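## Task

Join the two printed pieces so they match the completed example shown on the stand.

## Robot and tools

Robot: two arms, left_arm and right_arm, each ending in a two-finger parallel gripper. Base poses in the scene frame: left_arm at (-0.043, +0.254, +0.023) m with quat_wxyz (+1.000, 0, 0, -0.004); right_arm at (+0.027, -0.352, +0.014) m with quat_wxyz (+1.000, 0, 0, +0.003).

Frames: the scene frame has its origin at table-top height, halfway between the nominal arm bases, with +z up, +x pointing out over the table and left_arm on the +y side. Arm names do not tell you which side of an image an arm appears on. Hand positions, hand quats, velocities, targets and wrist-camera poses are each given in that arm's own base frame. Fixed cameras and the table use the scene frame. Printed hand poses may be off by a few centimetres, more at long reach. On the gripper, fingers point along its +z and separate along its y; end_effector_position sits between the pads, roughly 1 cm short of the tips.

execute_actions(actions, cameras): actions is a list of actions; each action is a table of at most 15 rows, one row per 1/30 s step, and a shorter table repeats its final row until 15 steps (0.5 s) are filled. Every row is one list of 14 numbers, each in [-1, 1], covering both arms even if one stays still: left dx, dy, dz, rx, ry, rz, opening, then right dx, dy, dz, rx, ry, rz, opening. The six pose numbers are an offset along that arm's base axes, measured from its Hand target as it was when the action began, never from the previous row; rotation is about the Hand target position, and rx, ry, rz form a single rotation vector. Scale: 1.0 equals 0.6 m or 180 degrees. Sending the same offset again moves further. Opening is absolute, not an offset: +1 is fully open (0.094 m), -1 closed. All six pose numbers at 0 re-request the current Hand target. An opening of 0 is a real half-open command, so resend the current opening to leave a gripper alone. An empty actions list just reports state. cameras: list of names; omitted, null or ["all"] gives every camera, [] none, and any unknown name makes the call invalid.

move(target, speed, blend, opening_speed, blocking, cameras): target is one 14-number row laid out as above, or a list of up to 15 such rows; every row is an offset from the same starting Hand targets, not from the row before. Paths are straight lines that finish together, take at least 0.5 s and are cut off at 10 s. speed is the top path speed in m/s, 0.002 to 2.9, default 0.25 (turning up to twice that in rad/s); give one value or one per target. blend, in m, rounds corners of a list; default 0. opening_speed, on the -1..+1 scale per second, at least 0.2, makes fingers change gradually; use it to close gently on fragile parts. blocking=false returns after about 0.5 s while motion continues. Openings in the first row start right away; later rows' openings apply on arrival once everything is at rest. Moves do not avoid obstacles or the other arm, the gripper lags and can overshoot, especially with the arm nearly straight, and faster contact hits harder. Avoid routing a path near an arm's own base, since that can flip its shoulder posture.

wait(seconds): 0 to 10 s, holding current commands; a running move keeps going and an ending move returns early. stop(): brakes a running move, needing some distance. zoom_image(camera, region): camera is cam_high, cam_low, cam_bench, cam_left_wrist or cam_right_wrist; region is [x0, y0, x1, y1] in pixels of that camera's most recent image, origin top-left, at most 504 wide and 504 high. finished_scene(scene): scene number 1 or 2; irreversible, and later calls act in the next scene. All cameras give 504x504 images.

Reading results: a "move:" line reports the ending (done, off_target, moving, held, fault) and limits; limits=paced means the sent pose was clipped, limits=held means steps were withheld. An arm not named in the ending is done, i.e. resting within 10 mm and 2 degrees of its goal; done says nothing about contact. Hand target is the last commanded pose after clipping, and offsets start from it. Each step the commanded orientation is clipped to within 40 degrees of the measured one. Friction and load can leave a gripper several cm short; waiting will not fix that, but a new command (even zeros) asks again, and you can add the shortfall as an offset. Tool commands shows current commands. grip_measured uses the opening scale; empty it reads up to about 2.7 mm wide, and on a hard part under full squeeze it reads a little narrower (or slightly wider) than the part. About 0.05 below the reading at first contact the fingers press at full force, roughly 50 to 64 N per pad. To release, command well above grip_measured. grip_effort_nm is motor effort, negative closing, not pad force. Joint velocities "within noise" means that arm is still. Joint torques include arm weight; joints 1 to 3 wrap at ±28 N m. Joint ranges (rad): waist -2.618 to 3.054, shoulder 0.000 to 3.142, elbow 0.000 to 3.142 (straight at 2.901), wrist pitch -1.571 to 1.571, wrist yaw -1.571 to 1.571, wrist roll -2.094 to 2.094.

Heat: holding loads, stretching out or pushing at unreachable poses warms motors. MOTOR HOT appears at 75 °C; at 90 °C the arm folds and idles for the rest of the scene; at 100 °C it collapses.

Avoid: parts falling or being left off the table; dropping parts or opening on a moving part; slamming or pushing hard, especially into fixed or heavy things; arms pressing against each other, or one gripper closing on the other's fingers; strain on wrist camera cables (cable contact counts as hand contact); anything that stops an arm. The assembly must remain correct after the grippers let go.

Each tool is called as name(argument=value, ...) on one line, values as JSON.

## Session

execute_actions(actions=[])

zoom_image(camera="cam_bench", region=[120, 80, 340, 300])

zoom_image(camera="cam_high", region=[150, 190, 350, 390])

zoom_image(camera="cam_low", region=[150, 140, 400, 390])

Scene clock: 0.00 s.
left_arm: end_effector_position=(+0.3910, +0.0397, +0.1128) grip_measured=+1.000 grip_effort_nm=n/a end_effector_quat_wxyz=(+0.610, -0.098, +0.781, +0.086) | right_arm: end_effector_position=(+0.4108, -0.0080, +0.1410) grip_measured=+1.000 grip_effort_nm=n/a end_effector_quat_wxyz=(+0.638, +0.011, +0.768, -0.056)
Joint positions: left_arm=[-0.033 1.542 0.327 0.96 -0.289 -0.059 0.094] | right_arm=[0.039 1.521 0.389 0.949 0.138 -0.048 0.094]
Joint velocities: within noise
Joint torques (N m): no reading
Motor temperatures (°C): left_arm=[26 25 27 27 27 24 29] | right_arm=[27 29 29 26 28 25 26]
Heat: left arm: 29 °C; right arm: 29 °C.
Hand target: left_arm +0.3929, +0.0398, +0.1180; +0.616, -0.100, +0.777, +0.085 | right_arm +0.4107, -0.0081, +0.1397; +0.635, +0.011, +0.770, -0.057
Tool commands: left_gripper/opening=+1.0 right_gripper/opening=+1.0

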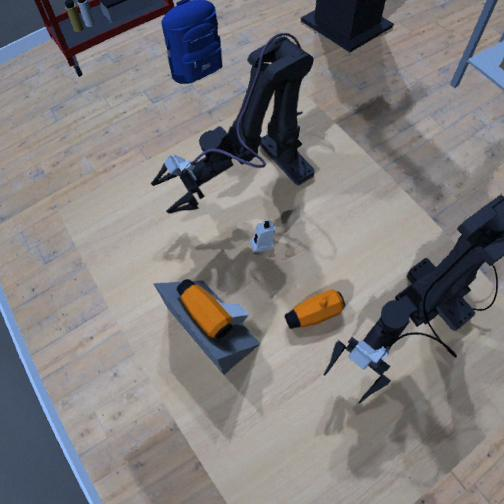

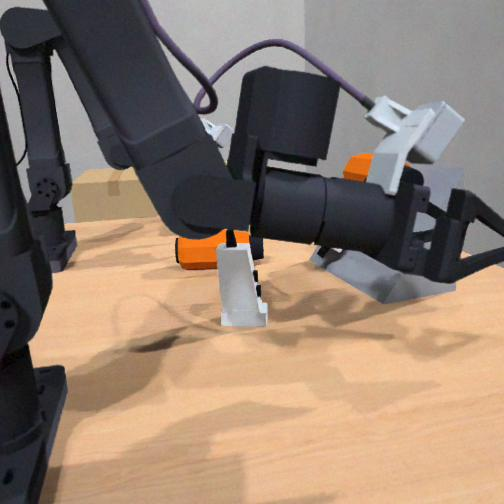

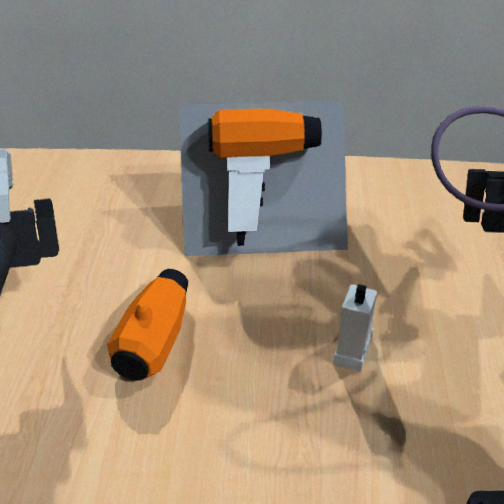

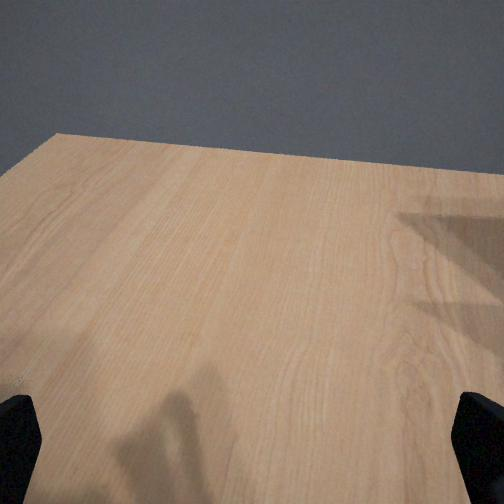

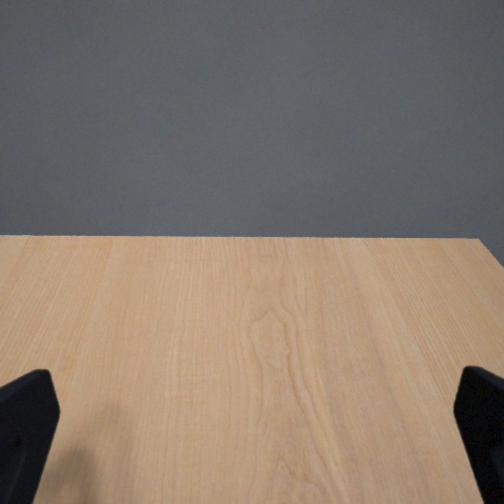

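Scaled by 2.291 from the camera's 504x504 image, which has a finer 720x720 frame.

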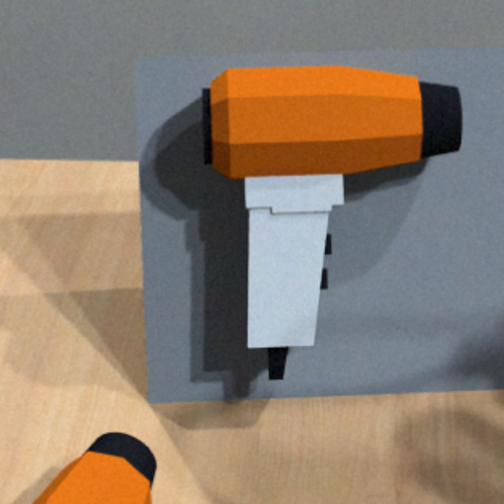

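Scaled by 2.520 from the camera's 504x504 image, which has a finer 720x720 frame.

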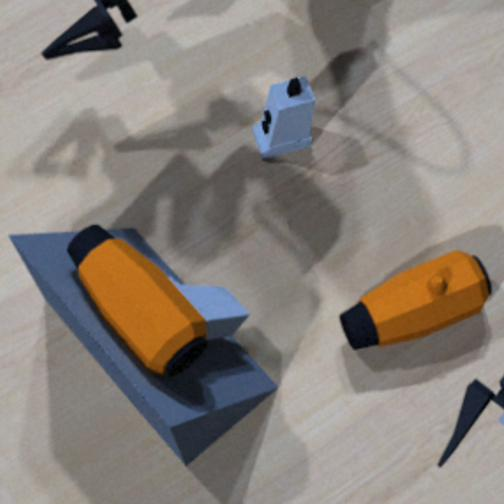

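Scaled by 2.016 from the camera's 504x504 image, which has a finer 720x720 frame.

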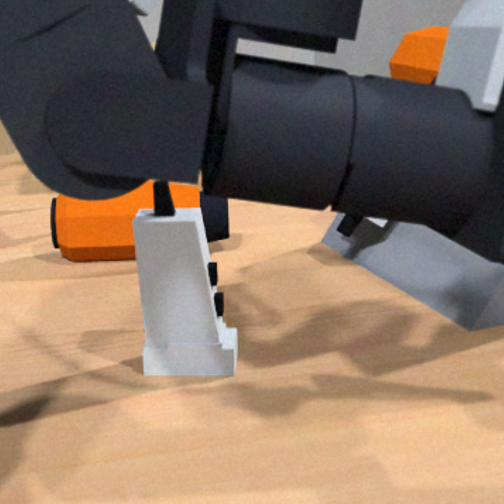

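zoom_image(camera="cam_bench", region=[95, 255, 205, 395])

zoom_image(camera="cam_bench", region=[310, 265, 410, 385])

zoom_image(camera="cam_high", region=[275, 270, 355, 350])

zoom_image(camera="cam_high", region=[235, 205, 295, 265])

zoom_image(camera="cam_low", region=[170, 220, 280, 340])

Scaled by 3.600 from the camera's 504x504 image, which has a finer 720x720 frame.

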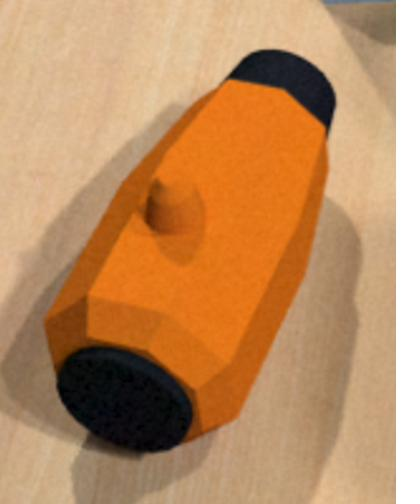

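Scaled by 4.200 from the camera's 504x504 image, which has a finer 720x720 frame.

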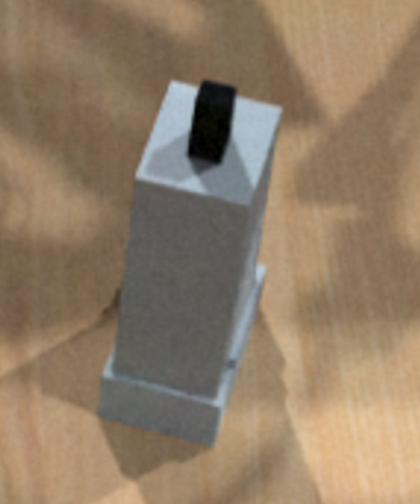

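Scaled by 6.300 from the camera's 504x504 image, which has a finer 720x720 frame.

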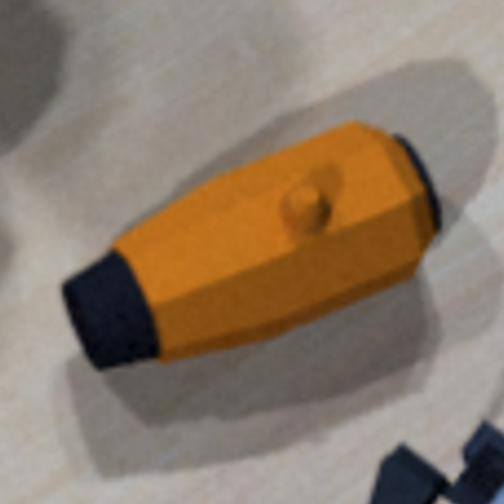

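Scaled by 8.400 from the camera's 504x504 image, which has a finer 720x720 frame.

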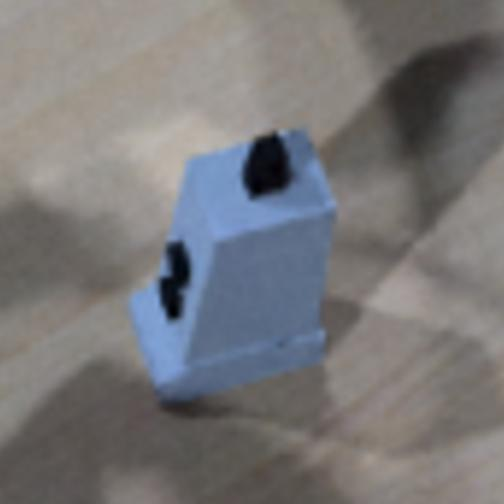

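Scaled by 4.200 from the camera's 504x504 image, which has a finer 720x720 frame.

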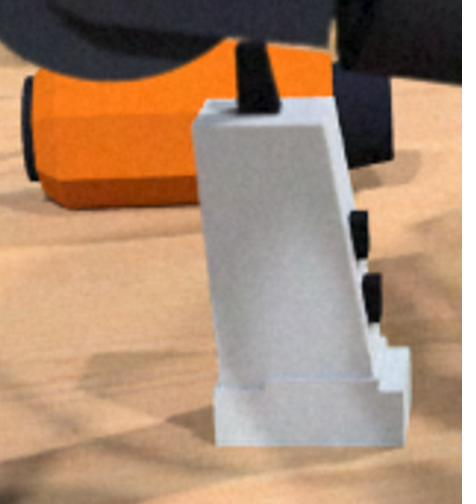

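move(target=[-0.1943,-0.3310,0.0867,-0.0233,0.4291,-0.1133,1, -0.0178,0,0.4672,0,0,0,1], speed=0.4)

zoom_image(camera="cam_left_wrist", region=[52, 0, 452, 400])

zoom_image(camera="cam_low", region=[150, 140, 350, 340])

Scene clock: 25.43 s.
left_arm: end_effector_position=(+0.2738, -0.1538, +0.1653) grip_measured=+1.000 grip_effort_nm=0.012 end_effector_quat_wxyz=(-0.002, +0.086, +0.996, +0.007) | right_arm: end_effector_position=(+0.4007, -0.0084, +0.4140) grip_measured=+1.000 grip_effort_nm=-0.022 end_effector_quat_wxyz=(+0.634, +0.010, +0.771, -0.056)
Joint positions: left_arm=[-0.521 1.751 1.66 -1.49 -0.01 -0.348 0.094] | right_arm=[0.039 1.194 1.35 -0.347 0.138 -0.048 0.094]
Joint velocities: within noise
Joint torques (N m): left_arm=[-0.5 -7.41 9.07 0.16 0.13 -0.13] | right_arm=[0.1 -3.69 9.35 1.94 0.06 -0.03]
Motor temperatures (°C): left_arm=[26 27 29 31 27 24 29] | right_arm=[27 30 31 30 28 25 26]
Heat: left arm: 31 °C; right arm: 31 °C.
Hand target: left_arm +0.2763, -0.1588, +0.1701; +0.000, +0.083, +0.997, +0.000 | right_arm +0.4001, -0.0082, +0.4198; +0.635, +0.011, +0.771, -0.057
Off the commanded pose: left_arm 0.007 m, 1 deg | right_arm 0.006 m, 0 deg.
move: done

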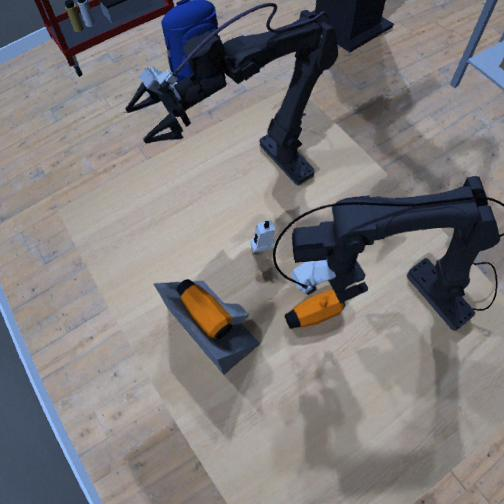

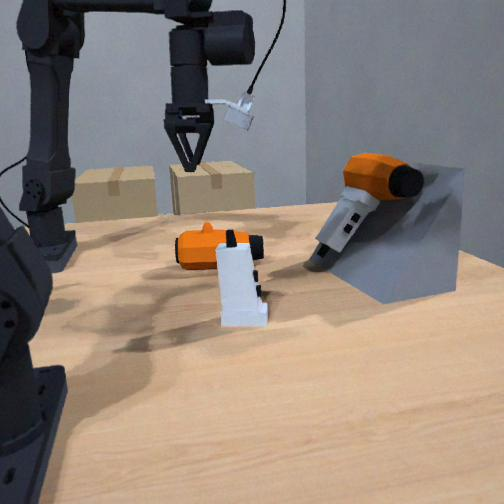

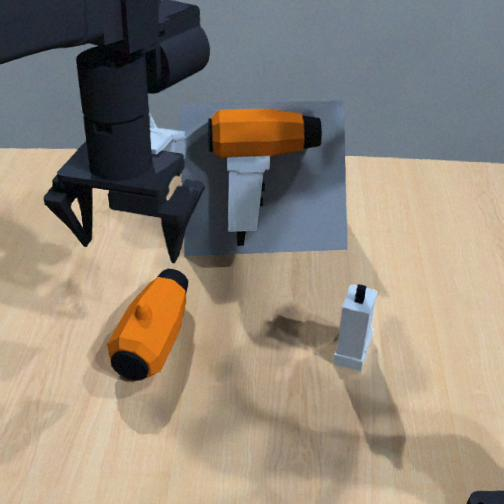

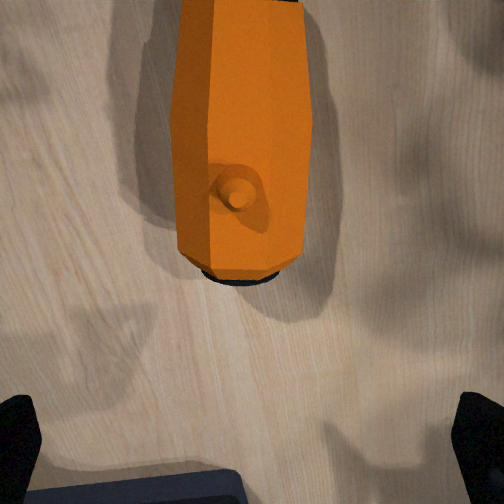

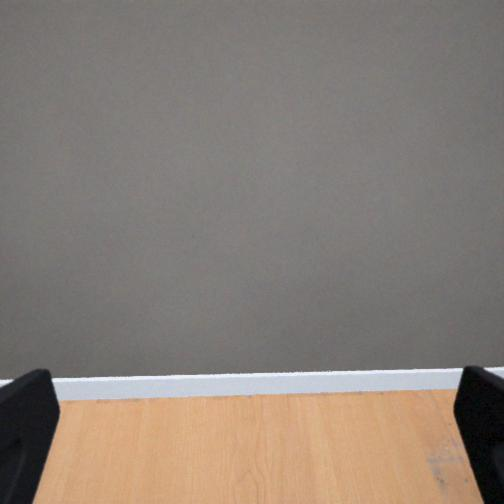

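Scaled by 1.260 from the camera's 504x504 image, which has a finer 720x720 frame.

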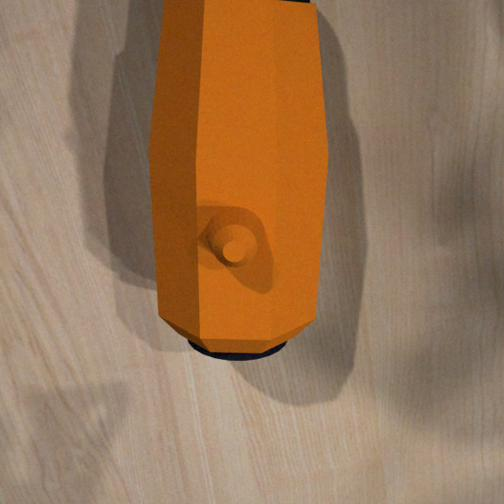

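Scaled by 2.520 from the camera's 504x504 image, which has a finer 720x720 frame.

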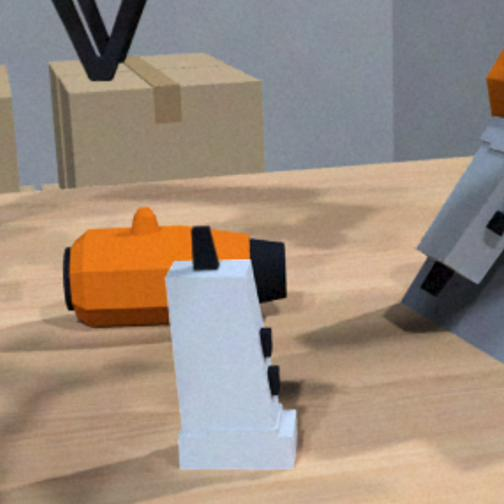

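zoom_image(camera="cam_bench", region=[40, 180, 240, 380])

zoom_image(camera="cam_left_wrist", region=[152, 120, 352, 320])

Scaled by 2.520 from the camera's 504x504 image, which has a finer 720x720 frame.

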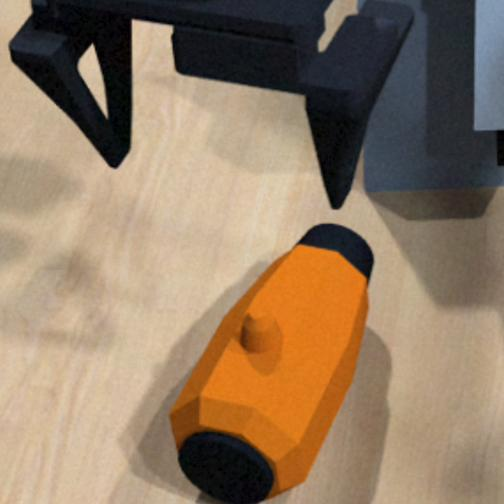

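Scaled by 2.520 from the camera's 504x504 image, which has a finer 720x720 frame.

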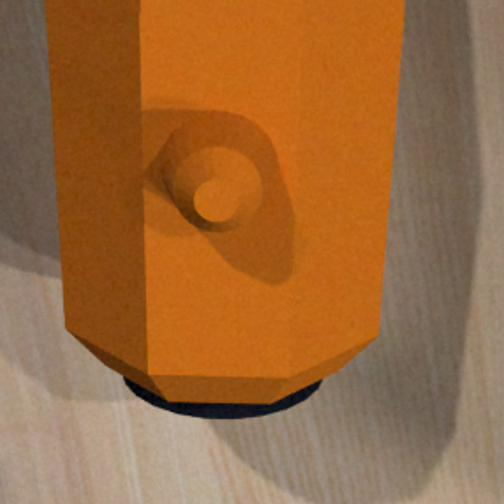

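move(target=[0.0395,-0.3987,0.0115,0,0,-0.0389,1, 0,0,0,0,0,0,1], speed=0.3)

zoom_image(camera="cam_left_wrist", region=[152, 50, 352, 250])

zoom_image(camera="cam_low", region=[150, 140, 350, 340])

zoom_image(camera="cam_bench", region=[260, 180, 460, 380])

Scene clock: 44.63 s.
left_arm: end_effector_position=(+0.2982, -0.3967, +0.1760) grip_measured=+1.000 grip_effort_nm=0.017 end_effector_quat_wxyz=(+0.092, +0.150, +0.981, -0.086) | right_arm: end_effector_position=(+0.4007, -0.0084, +0.4139) grip_measured=+1.000 grip_effort_nm=-0.027 end_effector_quat_wxyz=(+0.634, +0.010, +0.771, -0.056)
Joint positions: left_arm=[-0.931 2.378 2.623 -1.563 -0.006 -0.626 0.094] | right_arm=[0.039 1.194 1.35 -0.348 0.138 -0.048 0.094]
Joint velocities: within noise
Joint torques (N m): left_arm=[0.28 -12.18 8.47 0.61 0.07 -0.12] | right_arm=[0.09 -3.69 9.35 1.92 0.06 -0.03]
Motor temperatures (°C): left_arm=[26 29 31 29 27 24 29] | right_arm=[27 29 35 32 28 25 26]
Heat: left arm: 31 °C; right arm: 35 °C.
Hand target: left_arm +0.3001, -0.3979, +0.1769; +0.000, +0.144, +0.990, +0.000 | right_arm +0.4002, -0.0082, +0.4198; +0.635, +0.011, +0.771, -0.057
Off the commanded pose: left_arm 0.002 m, 14 deg | right_arm 0.006 m, 0 deg.
joint sent to its limit (left arm) — joint 4 (wrist pitch), lower limit. The joint targets are off in orientation, not in position.
move: off_target (left_arm)

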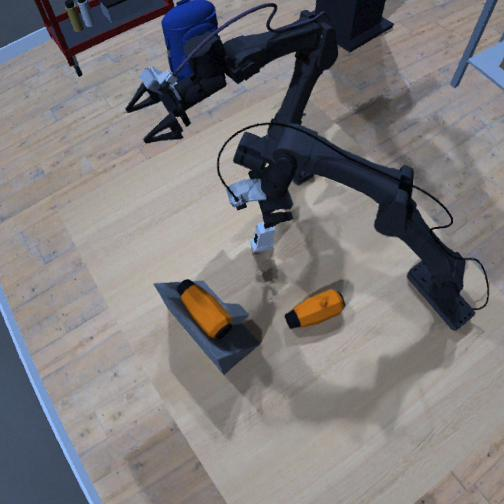

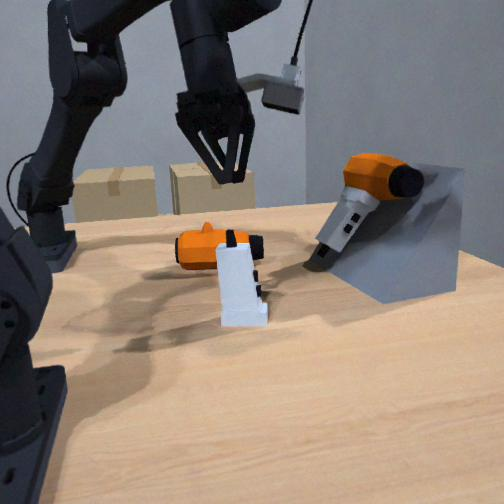

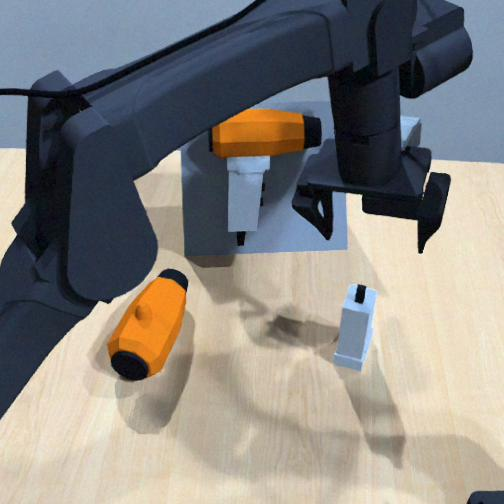

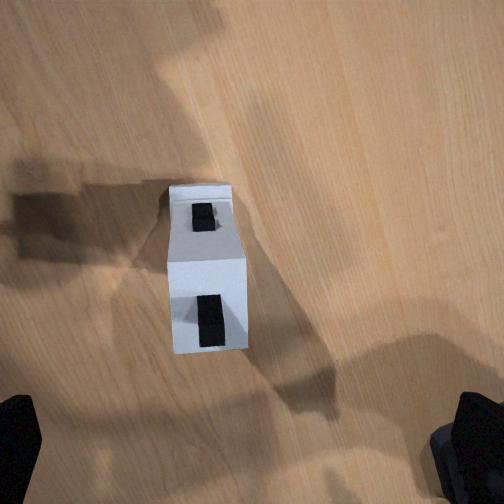

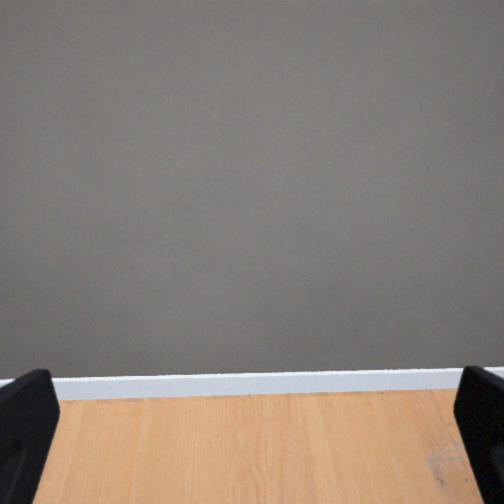

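Scaled by 2.520 from the camera's 504x504 image, which has a finer 720x720 frame.

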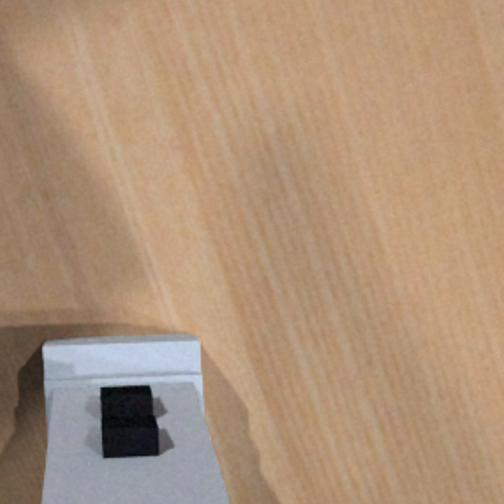

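Scaled by 2.520 from the camera's 504x504 image, which has a finer 720x720 frame.

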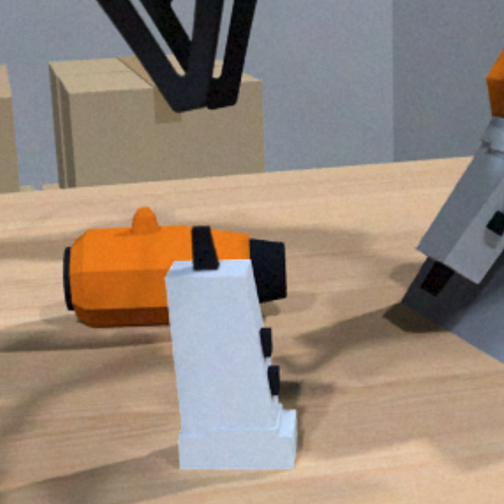

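Scaled by 2.520 from the camera's 504x504 image, which has a finer 720x720 frame.

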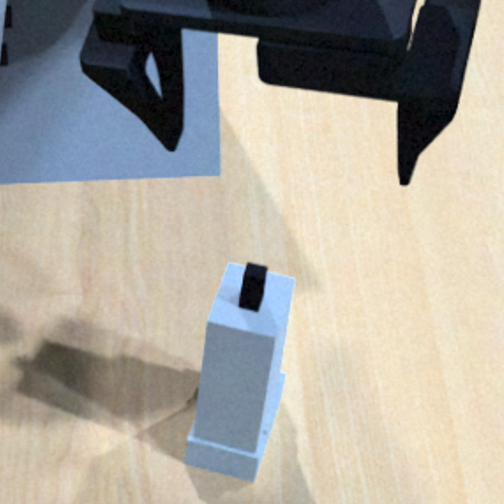

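zoom_image(camera="cam_left_wrist", region=[150, 240, 270, 360])

zoom_image(camera="cam_left_wrist", region=[150, 170, 250, 270])

Scaled by 4.200 from the camera's 504x504 image, which has a finer 720x720 frame.

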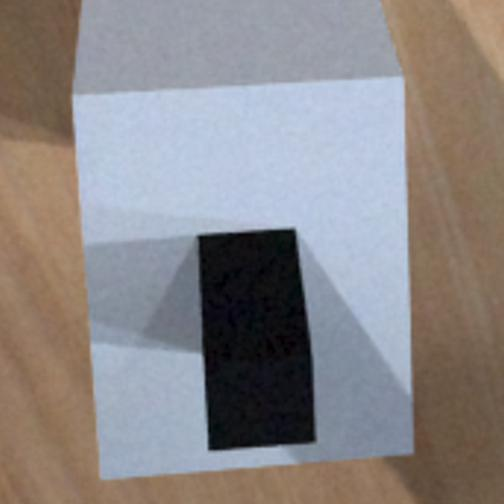

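Scaled by 5.040 from the camera's 504x504 image, which has a finer 720x720 frame.

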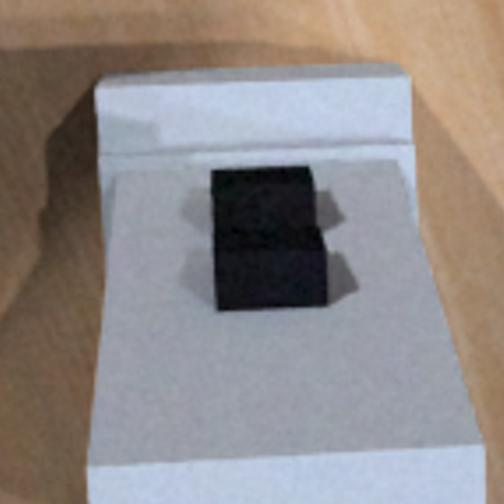

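move(target=[0.0005,0.0098,-0.2248,0,0,0,1, 0,0,0,0,0,0,1], speed=0.15, cameras=["cam_low", "cam_bench", "cam_left_wrist"])

zoom_image(camera="cam_low", region=[170, 190, 310, 330])

zoom_image(camera="cam_bench", region=[290, 230, 430, 370])

Scene clock: 63.97 s.
left_arm: end_effector_position=(+0.2950, -0.3887, +0.0404) grip_measured=+1.000 grip_effort_nm=0.012 end_effector_quat_wxyz=(-0.005, +0.149, +0.989, +0.009) | right_arm: end_effector_position=(+0.4007, -0.0084, +0.4139) grip_measured=+1.000 grip_effort_nm=-0.027 end_effector_quat_wxyz=(+0.634, +0.010, +0.771, -0.056)
Joint positions: left_arm=[-0.926 2.575 2.457 -1.472 -0.006 -0.627 0.094] | right_arm=[0.039 1.194 1.35 -0.348 0.138 -0.048 0.094]
Joint velocities: within noise
Joint torques (N m): left_arm=[0.53 -14.11 8.28 0.3 0.08 -0.08] | right_arm=[0.1 -3.69 9.35 1.93 0.05 -0.02]
Motor temperatures (°C): left_arm=[26 33 32 28 27 24 29] | right_arm=[27 29 37 33 28 25 26]
Heat: left arm: 33 °C; right arm: 37 °C.
Hand target: left_arm +0.3004, -0.3923, +0.0422; +0.001, +0.144, +0.990, +0.000 | right_arm +0.4002, -0.0082, +0.4198; +0.635, +0.011, +0.771, -0.057
Off the commanded pose: left_arm 0.007 m, 1 deg | right_arm 0.006 m, 0 deg.
move: done
Images, in order (width x height): cam_low 504x504, cam_bench 504x504, cam_left_wrist 504x504.

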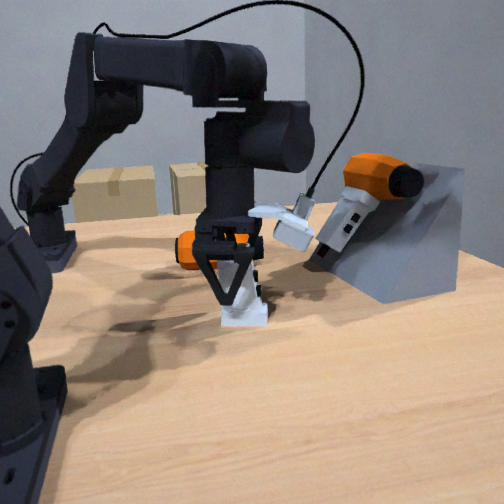

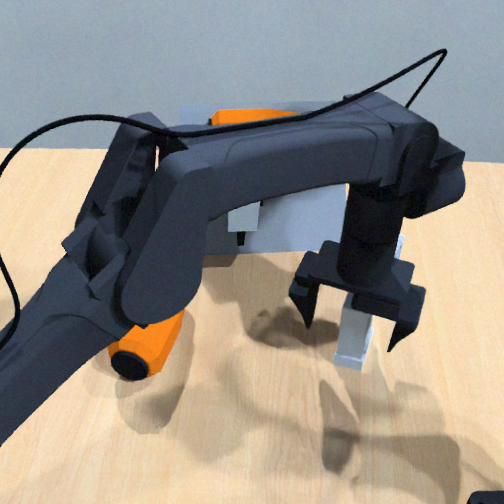

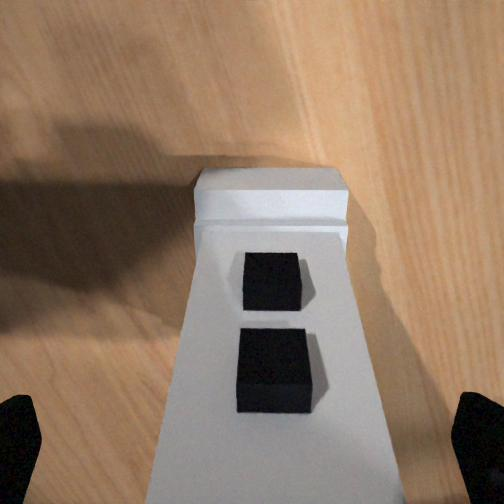

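Scaled by 3.600 from the camera's 504x504 image, which has a finer 720x720 frame.

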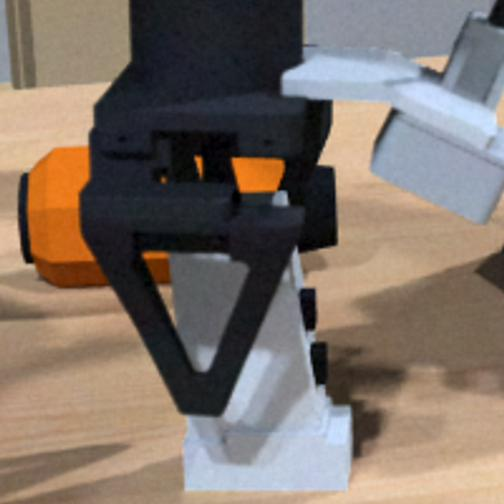

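Scaled by 3.600 from the camera's 504x504 image, which has a finer 720x720 frame.

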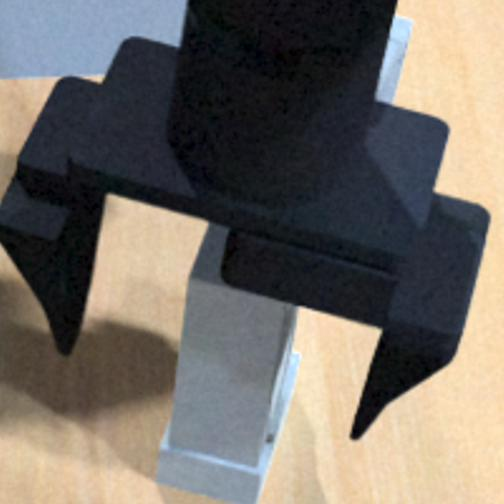

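move(target=[[0.0055,-0.0103,0,0,0,0,1, 0,0,0,0,0,0,1],[0.0055,-0.0103,0,0,0,0,0.0, 0,0,0,0,0,0,1]], speed=0.1, opening_speed=1.2, cameras=["cam_low", "cam_bench", "cam_left_wrist"])

zoom_image(camera="cam_low", region=[170, 190, 310, 330])

zoom_image(camera="cam_bench", region=[290, 230, 430, 370])

Scene clock: 72.50 s.
left_arm: end_effector_position=(+0.3017, -0.3977, +0.0451) grip_measured=+0.002 grip_effort_nm=-0.110 end_effector_quat_wxyz=(+0.004, +0.149, +0.989, +0.000) | right_arm: end_effector_position=(+0.4007, -0.0084, +0.4139) grip_measured=+1.000 grip_effort_nm=-0.022 end_effector_quat_wxyz=(+0.634, +0.010, +0.771, -0.056)
Joint positions: left_arm=[-0.926 2.633 2.586 -1.519 -0.006 -0.627 0.047] | right_arm=[0.039 1.194 1.35 -0.348 0.138 -0.048 0.094]
Joint velocities: within noise
Joint torques (N m): left_arm=[0.28 -13.12 8.81 0.19 0.07 -0.1] | right_arm=[0.09 -3.69 9.35 1.93 0.06 -0.03]
Motor temperatures (°C): left_arm=[26 35 32 28 27 24 29] | right_arm=[27 29 37 33 28 25 26]
Heat: left arm: 35 °C; right arm: 37 °C.
Hand target: left_arm +0.3037, -0.3984, +0.0422; +0.001, +0.144, +0.990, +0.000 | right_arm +0.4002, -0.0082, +0.4198; +0.635, +0.011, +0.771, -0.057
Off the commanded pose: left_arm 0.004 m, 1 deg | right_arm 0.006 m, 0 deg.
move: done
Images, in order (width x height): cam_low 504x504, cam_bench 504x504, cam_left_wrist 504x504.

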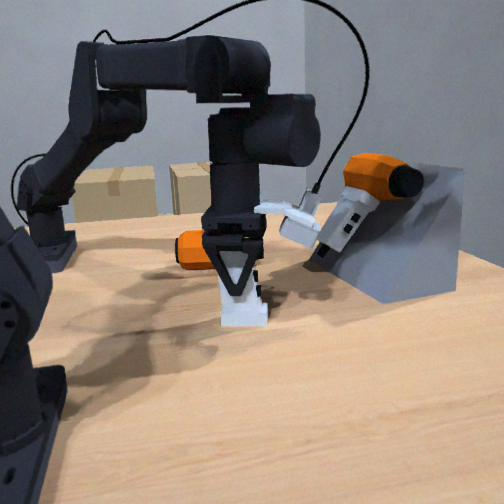

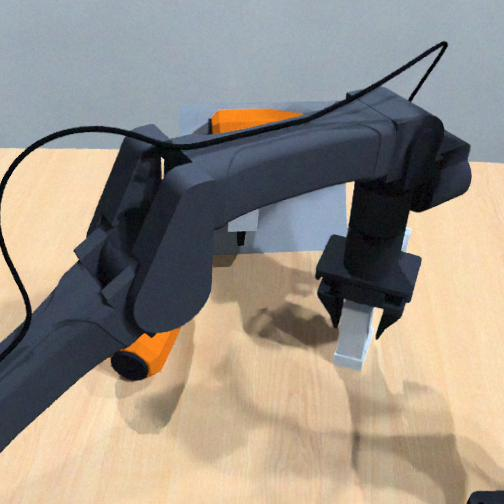

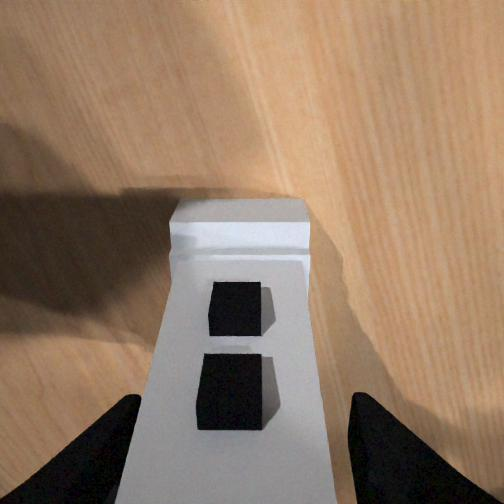

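Scaled by 3.600 from the camera's 504x504 image, which has a finer 720x720 frame.

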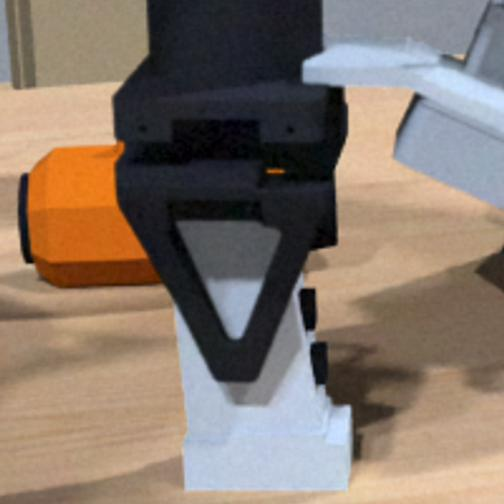

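Scaled by 3.600 from the camera's 504x504 image, which has a finer 720x720 frame.

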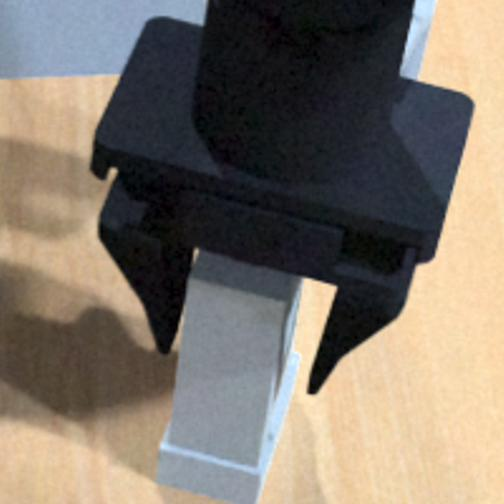

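move(target=[[0.0020,0.0055,0,0,0,0,0.0, 0,0,0,0,0,0,1],[0.0020,0.0055,0,0,0,0,-0.2, 0,0,0,0,0,0,1]], speed=0.1, opening_speed=0.8, cameras=["cam_low", "cam_left_wrist"])

zoom_image(camera="cam_low", region=[170, 190, 310, 330])

Scene clock: 75.87 s.
left_arm: end_effector_position=(+0.3031, -0.3966, +0.0451) grip_measured=-0.198 grip_effort_nm=-0.105 end_effector_quat_wxyz=(+0.004, +0.147, +0.989, +0.000) | right_arm: end_effector_position=(+0.4007, -0.0084, +0.4139) grip_measured=+1.000 grip_effort_nm=-0.027 end_effector_quat_wxyz=(+0.634, +0.010, +0.771, -0.056)
Joint positions: left_arm=[-0.923 2.633 2.586 -1.519 -0.006 -0.627 0.038] | right_arm=[0.039 1.194 1.35 -0.348 0.138 -0.048 0.094]
Joint velocities: within noise
Joint torques (N m): left_arm=[0.58 -14.61 5.91 0.3 0.08 -0.05] | right_arm=[0.12 -3.7 9.35 1.92 0.06 -0.03]
Motor temperatures (°C): left_arm=[26 35 32 28 27 24 29] | right_arm=[27 29 37 33 28 25 26]
Heat: left arm: 35 °C; right arm: 37 °C.
Hand target: left_arm +0.3049, -0.3951, +0.0422; +0.001, +0.144, +0.990, +0.000 | right_arm +0.4002, -0.0082, +0.4198; +0.635, +0.011, +0.771, -0.057
Off the commanded pose: left_arm 0.004 m, 1 deg | right_arm 0.006 m, 0 deg.
move: done
Images, in order (width x height): cam_low 504x504, cam_left_wrist 504x504.

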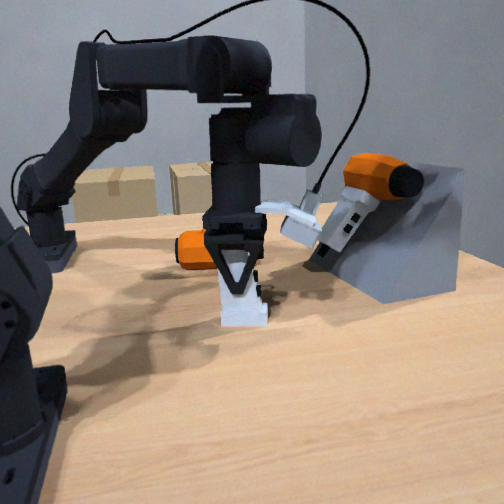

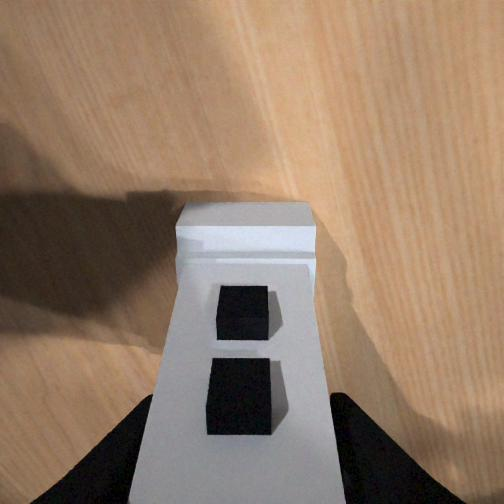

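Scaled by 3.600 from the camera's 504x504 image, which has a finer 720x720 frame.

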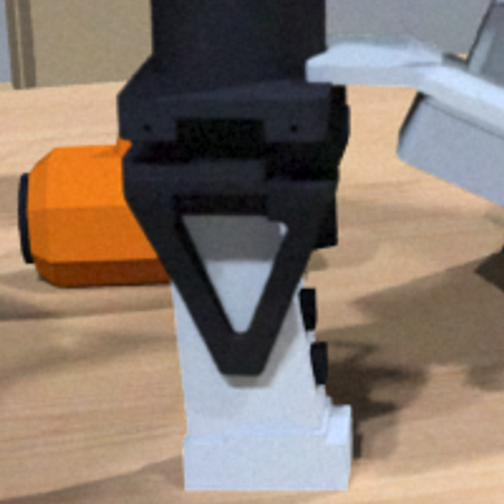

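move(target=[0,0,0,0,0,0,-0.37, 0,0,0,0,0,0,1], speed=0.1, opening_speed=0.4, cameras=["cam_low", "cam_left_wrist"])

zoom_image(camera="cam_low", region=[170, 190, 310, 330])

Scene clock: 77.63 s.
left_arm: end_effector_position=(+0.3031, -0.3966, +0.0451) grip_measured=-0.352 grip_effort_nm=-0.994 end_effector_quat_wxyz=(+0.004, +0.147, +0.989, +0.000) | right_arm: end_effector_position=(+0.4007, -0.0084, +0.4139) grip_measured=+1.000 grip_effort_nm=-0.022 end_effector_quat_wxyz=(+0.634, +0.010, +0.771, -0.056)
Joint positions: left_arm=[-0.923 2.633 2.586 -1.519 -0.006 -0.627 0.03] | right_arm=[0.039 1.194 1.35 -0.348 0.138 -0.048 0.094]
Joint velocities: within noise
Joint torques (N m): left_arm=[0.55 -14.58 5.93 0.32 0.08 -0.05] | right_arm=[0.1 -3.71 9.35 1.93 0.06 -0.03]
Motor temperatures (°C): left_arm=[26 35 31 28 27 24 29] | right_arm=[27 29 38 33 28 25 26]
Heat: left arm: 35 °C; right arm: 38 °C.
Hand target: left_arm +0.3049, -0.3951, +0.0422; +0.001, +0.144, +0.990, +0.000 | right_arm +0.4002, -0.0082, +0.4198; +0.635, +0.011, +0.771, -0.057
Off the commanded pose: left_arm 0.004 m, 1 deg | right_arm 0.006 m, 0 deg.
move: done
Images, in order (width x height): cam_low 504x504, cam_left_wrist 504x504.

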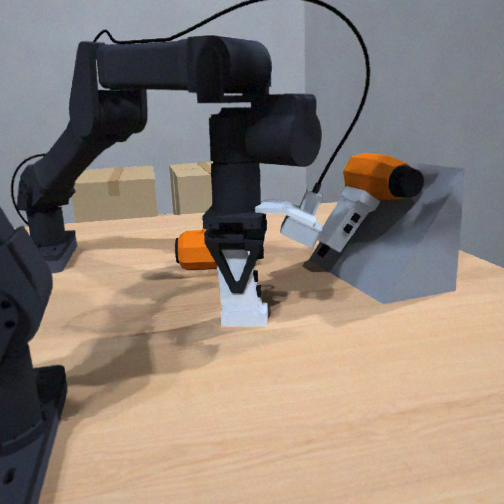

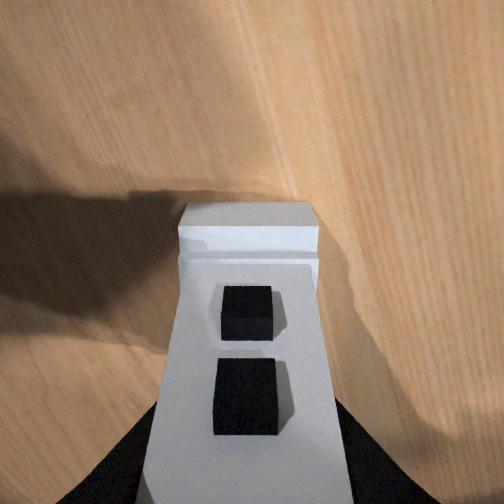

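Scaled by 3.600 from the camera's 504x504 image, which has a finer 720x720 frame.

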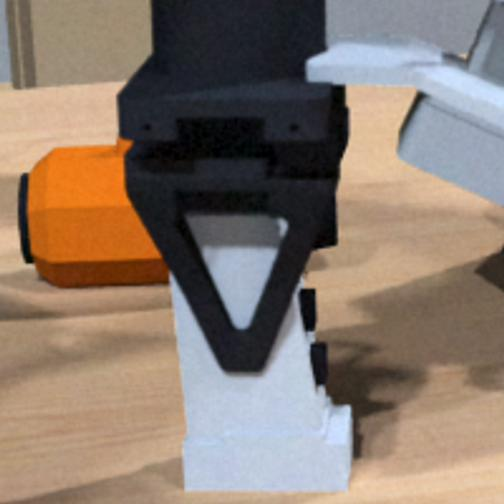

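move(target=[[0,0,0.0833,0,0,0,-0.37, 0,0,0,0,0,0,1],[-0.0215,0.2085,0.1463,0,0,0.016,-0.37, 0,0,0,0,0,0,1],[-0.0347,0.4032,0.1797,0,0,0.0322,-0.37, 0,0,0,0,0,0,1]], speed=0.2, blend=[0.03, 0.03, 0])

zoom_image(camera="cam_low", region=[150, 130, 310, 290])

zoom_image(camera="cam_bench", region=[60, 220, 220, 380])

zoom_image(camera="cam_left_wrist", region=[102, 0, 402, 300])

Scene clock: 88.33 s.
left_arm: end_effector_position=(+0.2843, -0.1526, +0.1450) grip_measured=-0.353 grip_effort_nm=-1.009 end_effector_quat_wxyz=(-0.012, +0.088, +0.996, +0.008) | right_arm: end_effector_position=(+0.4007, -0.0084, +0.4139) grip_measured=+1.000 grip_effort_nm=-0.027 end_effector_quat_wxyz=(+0.634, +0.010, +0.771, -0.056)
Joint positions: left_arm=[-0.498 1.794 1.631 -1.435 -0.005 -0.322 0.03] | right_arm=[0.039 1.194 1.35 -0.348 0.138 -0.048 0.094]
Joint velocities: within noise
Joint torques (N m): left_arm=[-0.08 -11.26 5.11 0.34 0.05 0.06] | right_arm=[0.1 -3.71 9.35 1.93 0.07 -0.03]
Motor temperatures (°C): left_arm=[26 36 31 28 27 24 30] | right_arm=[27 29 38 34 28 25 26]
Heat: left arm: 36 °C; right arm: 38 °C.
Hand target: left_arm +0.2840, -0.1531, +0.1499; +0.000, +0.094, +0.996, +0.000 | right_arm +0.4002, -0.0082, +0.4198; +0.635, +0.011, +0.771, -0.057
Off the commanded pose: left_arm 0.005 m, 2 deg | right_arm 0.006 m, 0 deg.
move: done; blend cut to 0.025 m at target 1

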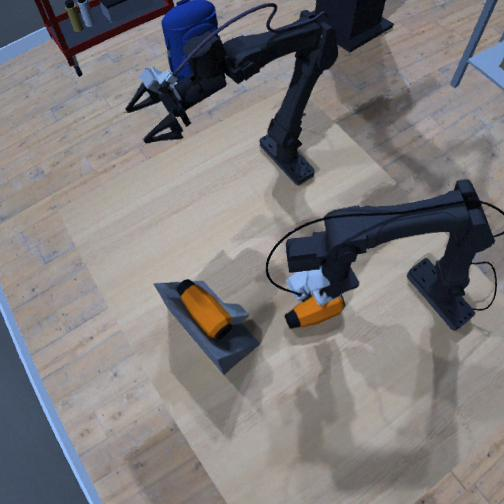

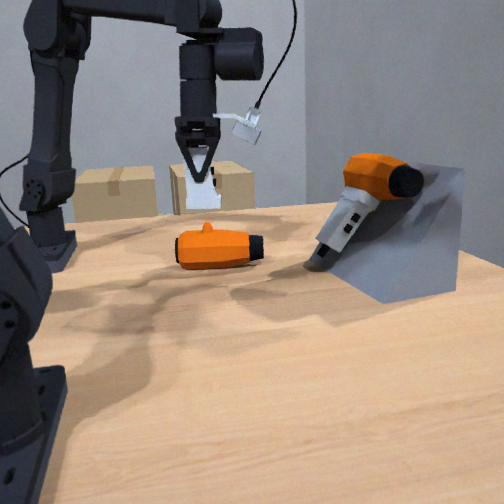

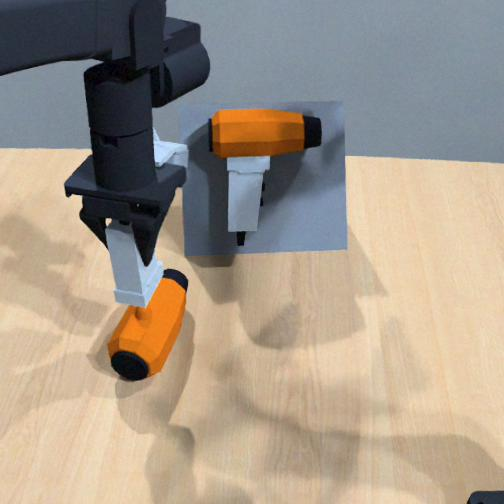

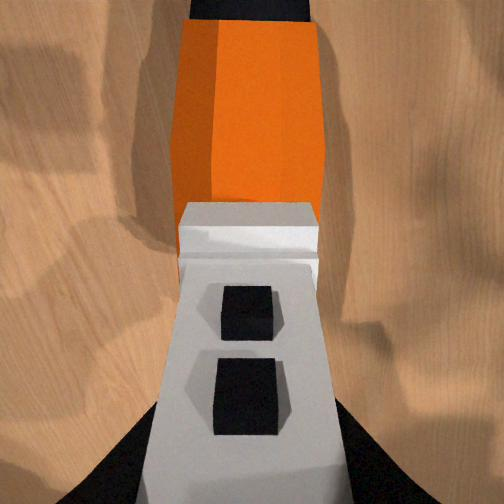

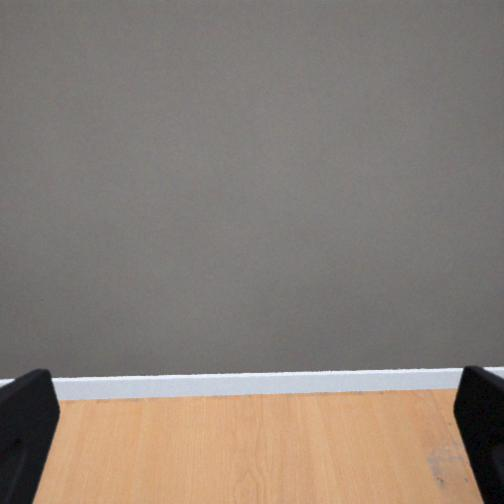

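Scaled by 3.150 from the camera's 504x504 image, which has a finer 720x720 frame.

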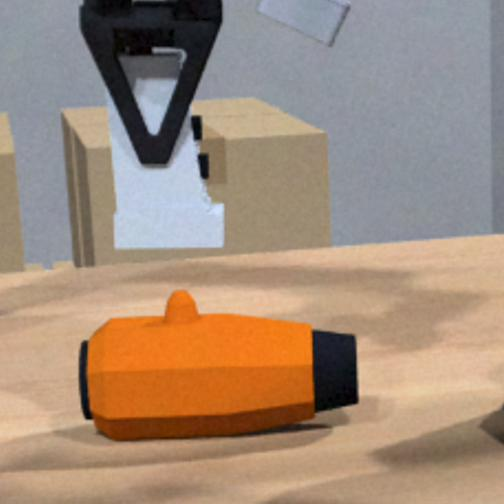

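Scaled by 3.150 from the camera's 504x504 image, which has a finer 720x720 frame.

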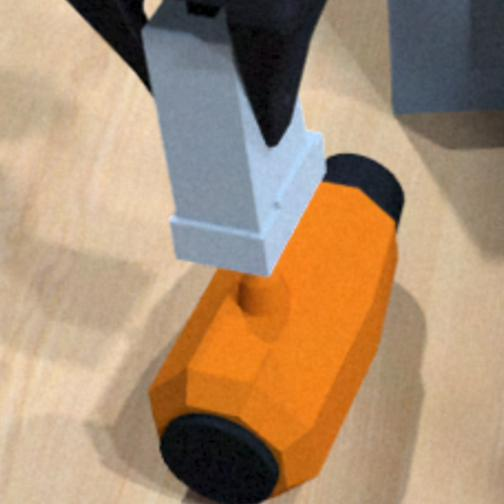

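Scaled by 1.680 from the camera's 504x504 image, which has a finer 720x720 frame.

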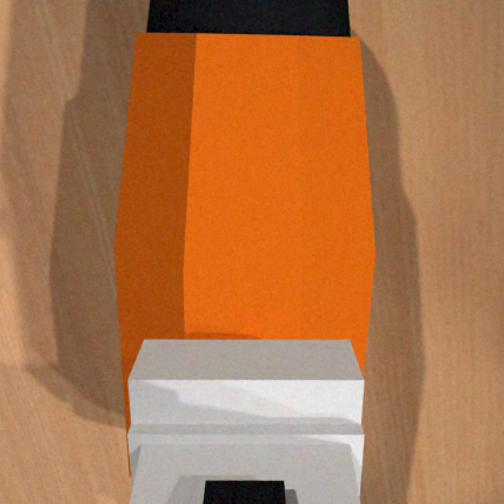

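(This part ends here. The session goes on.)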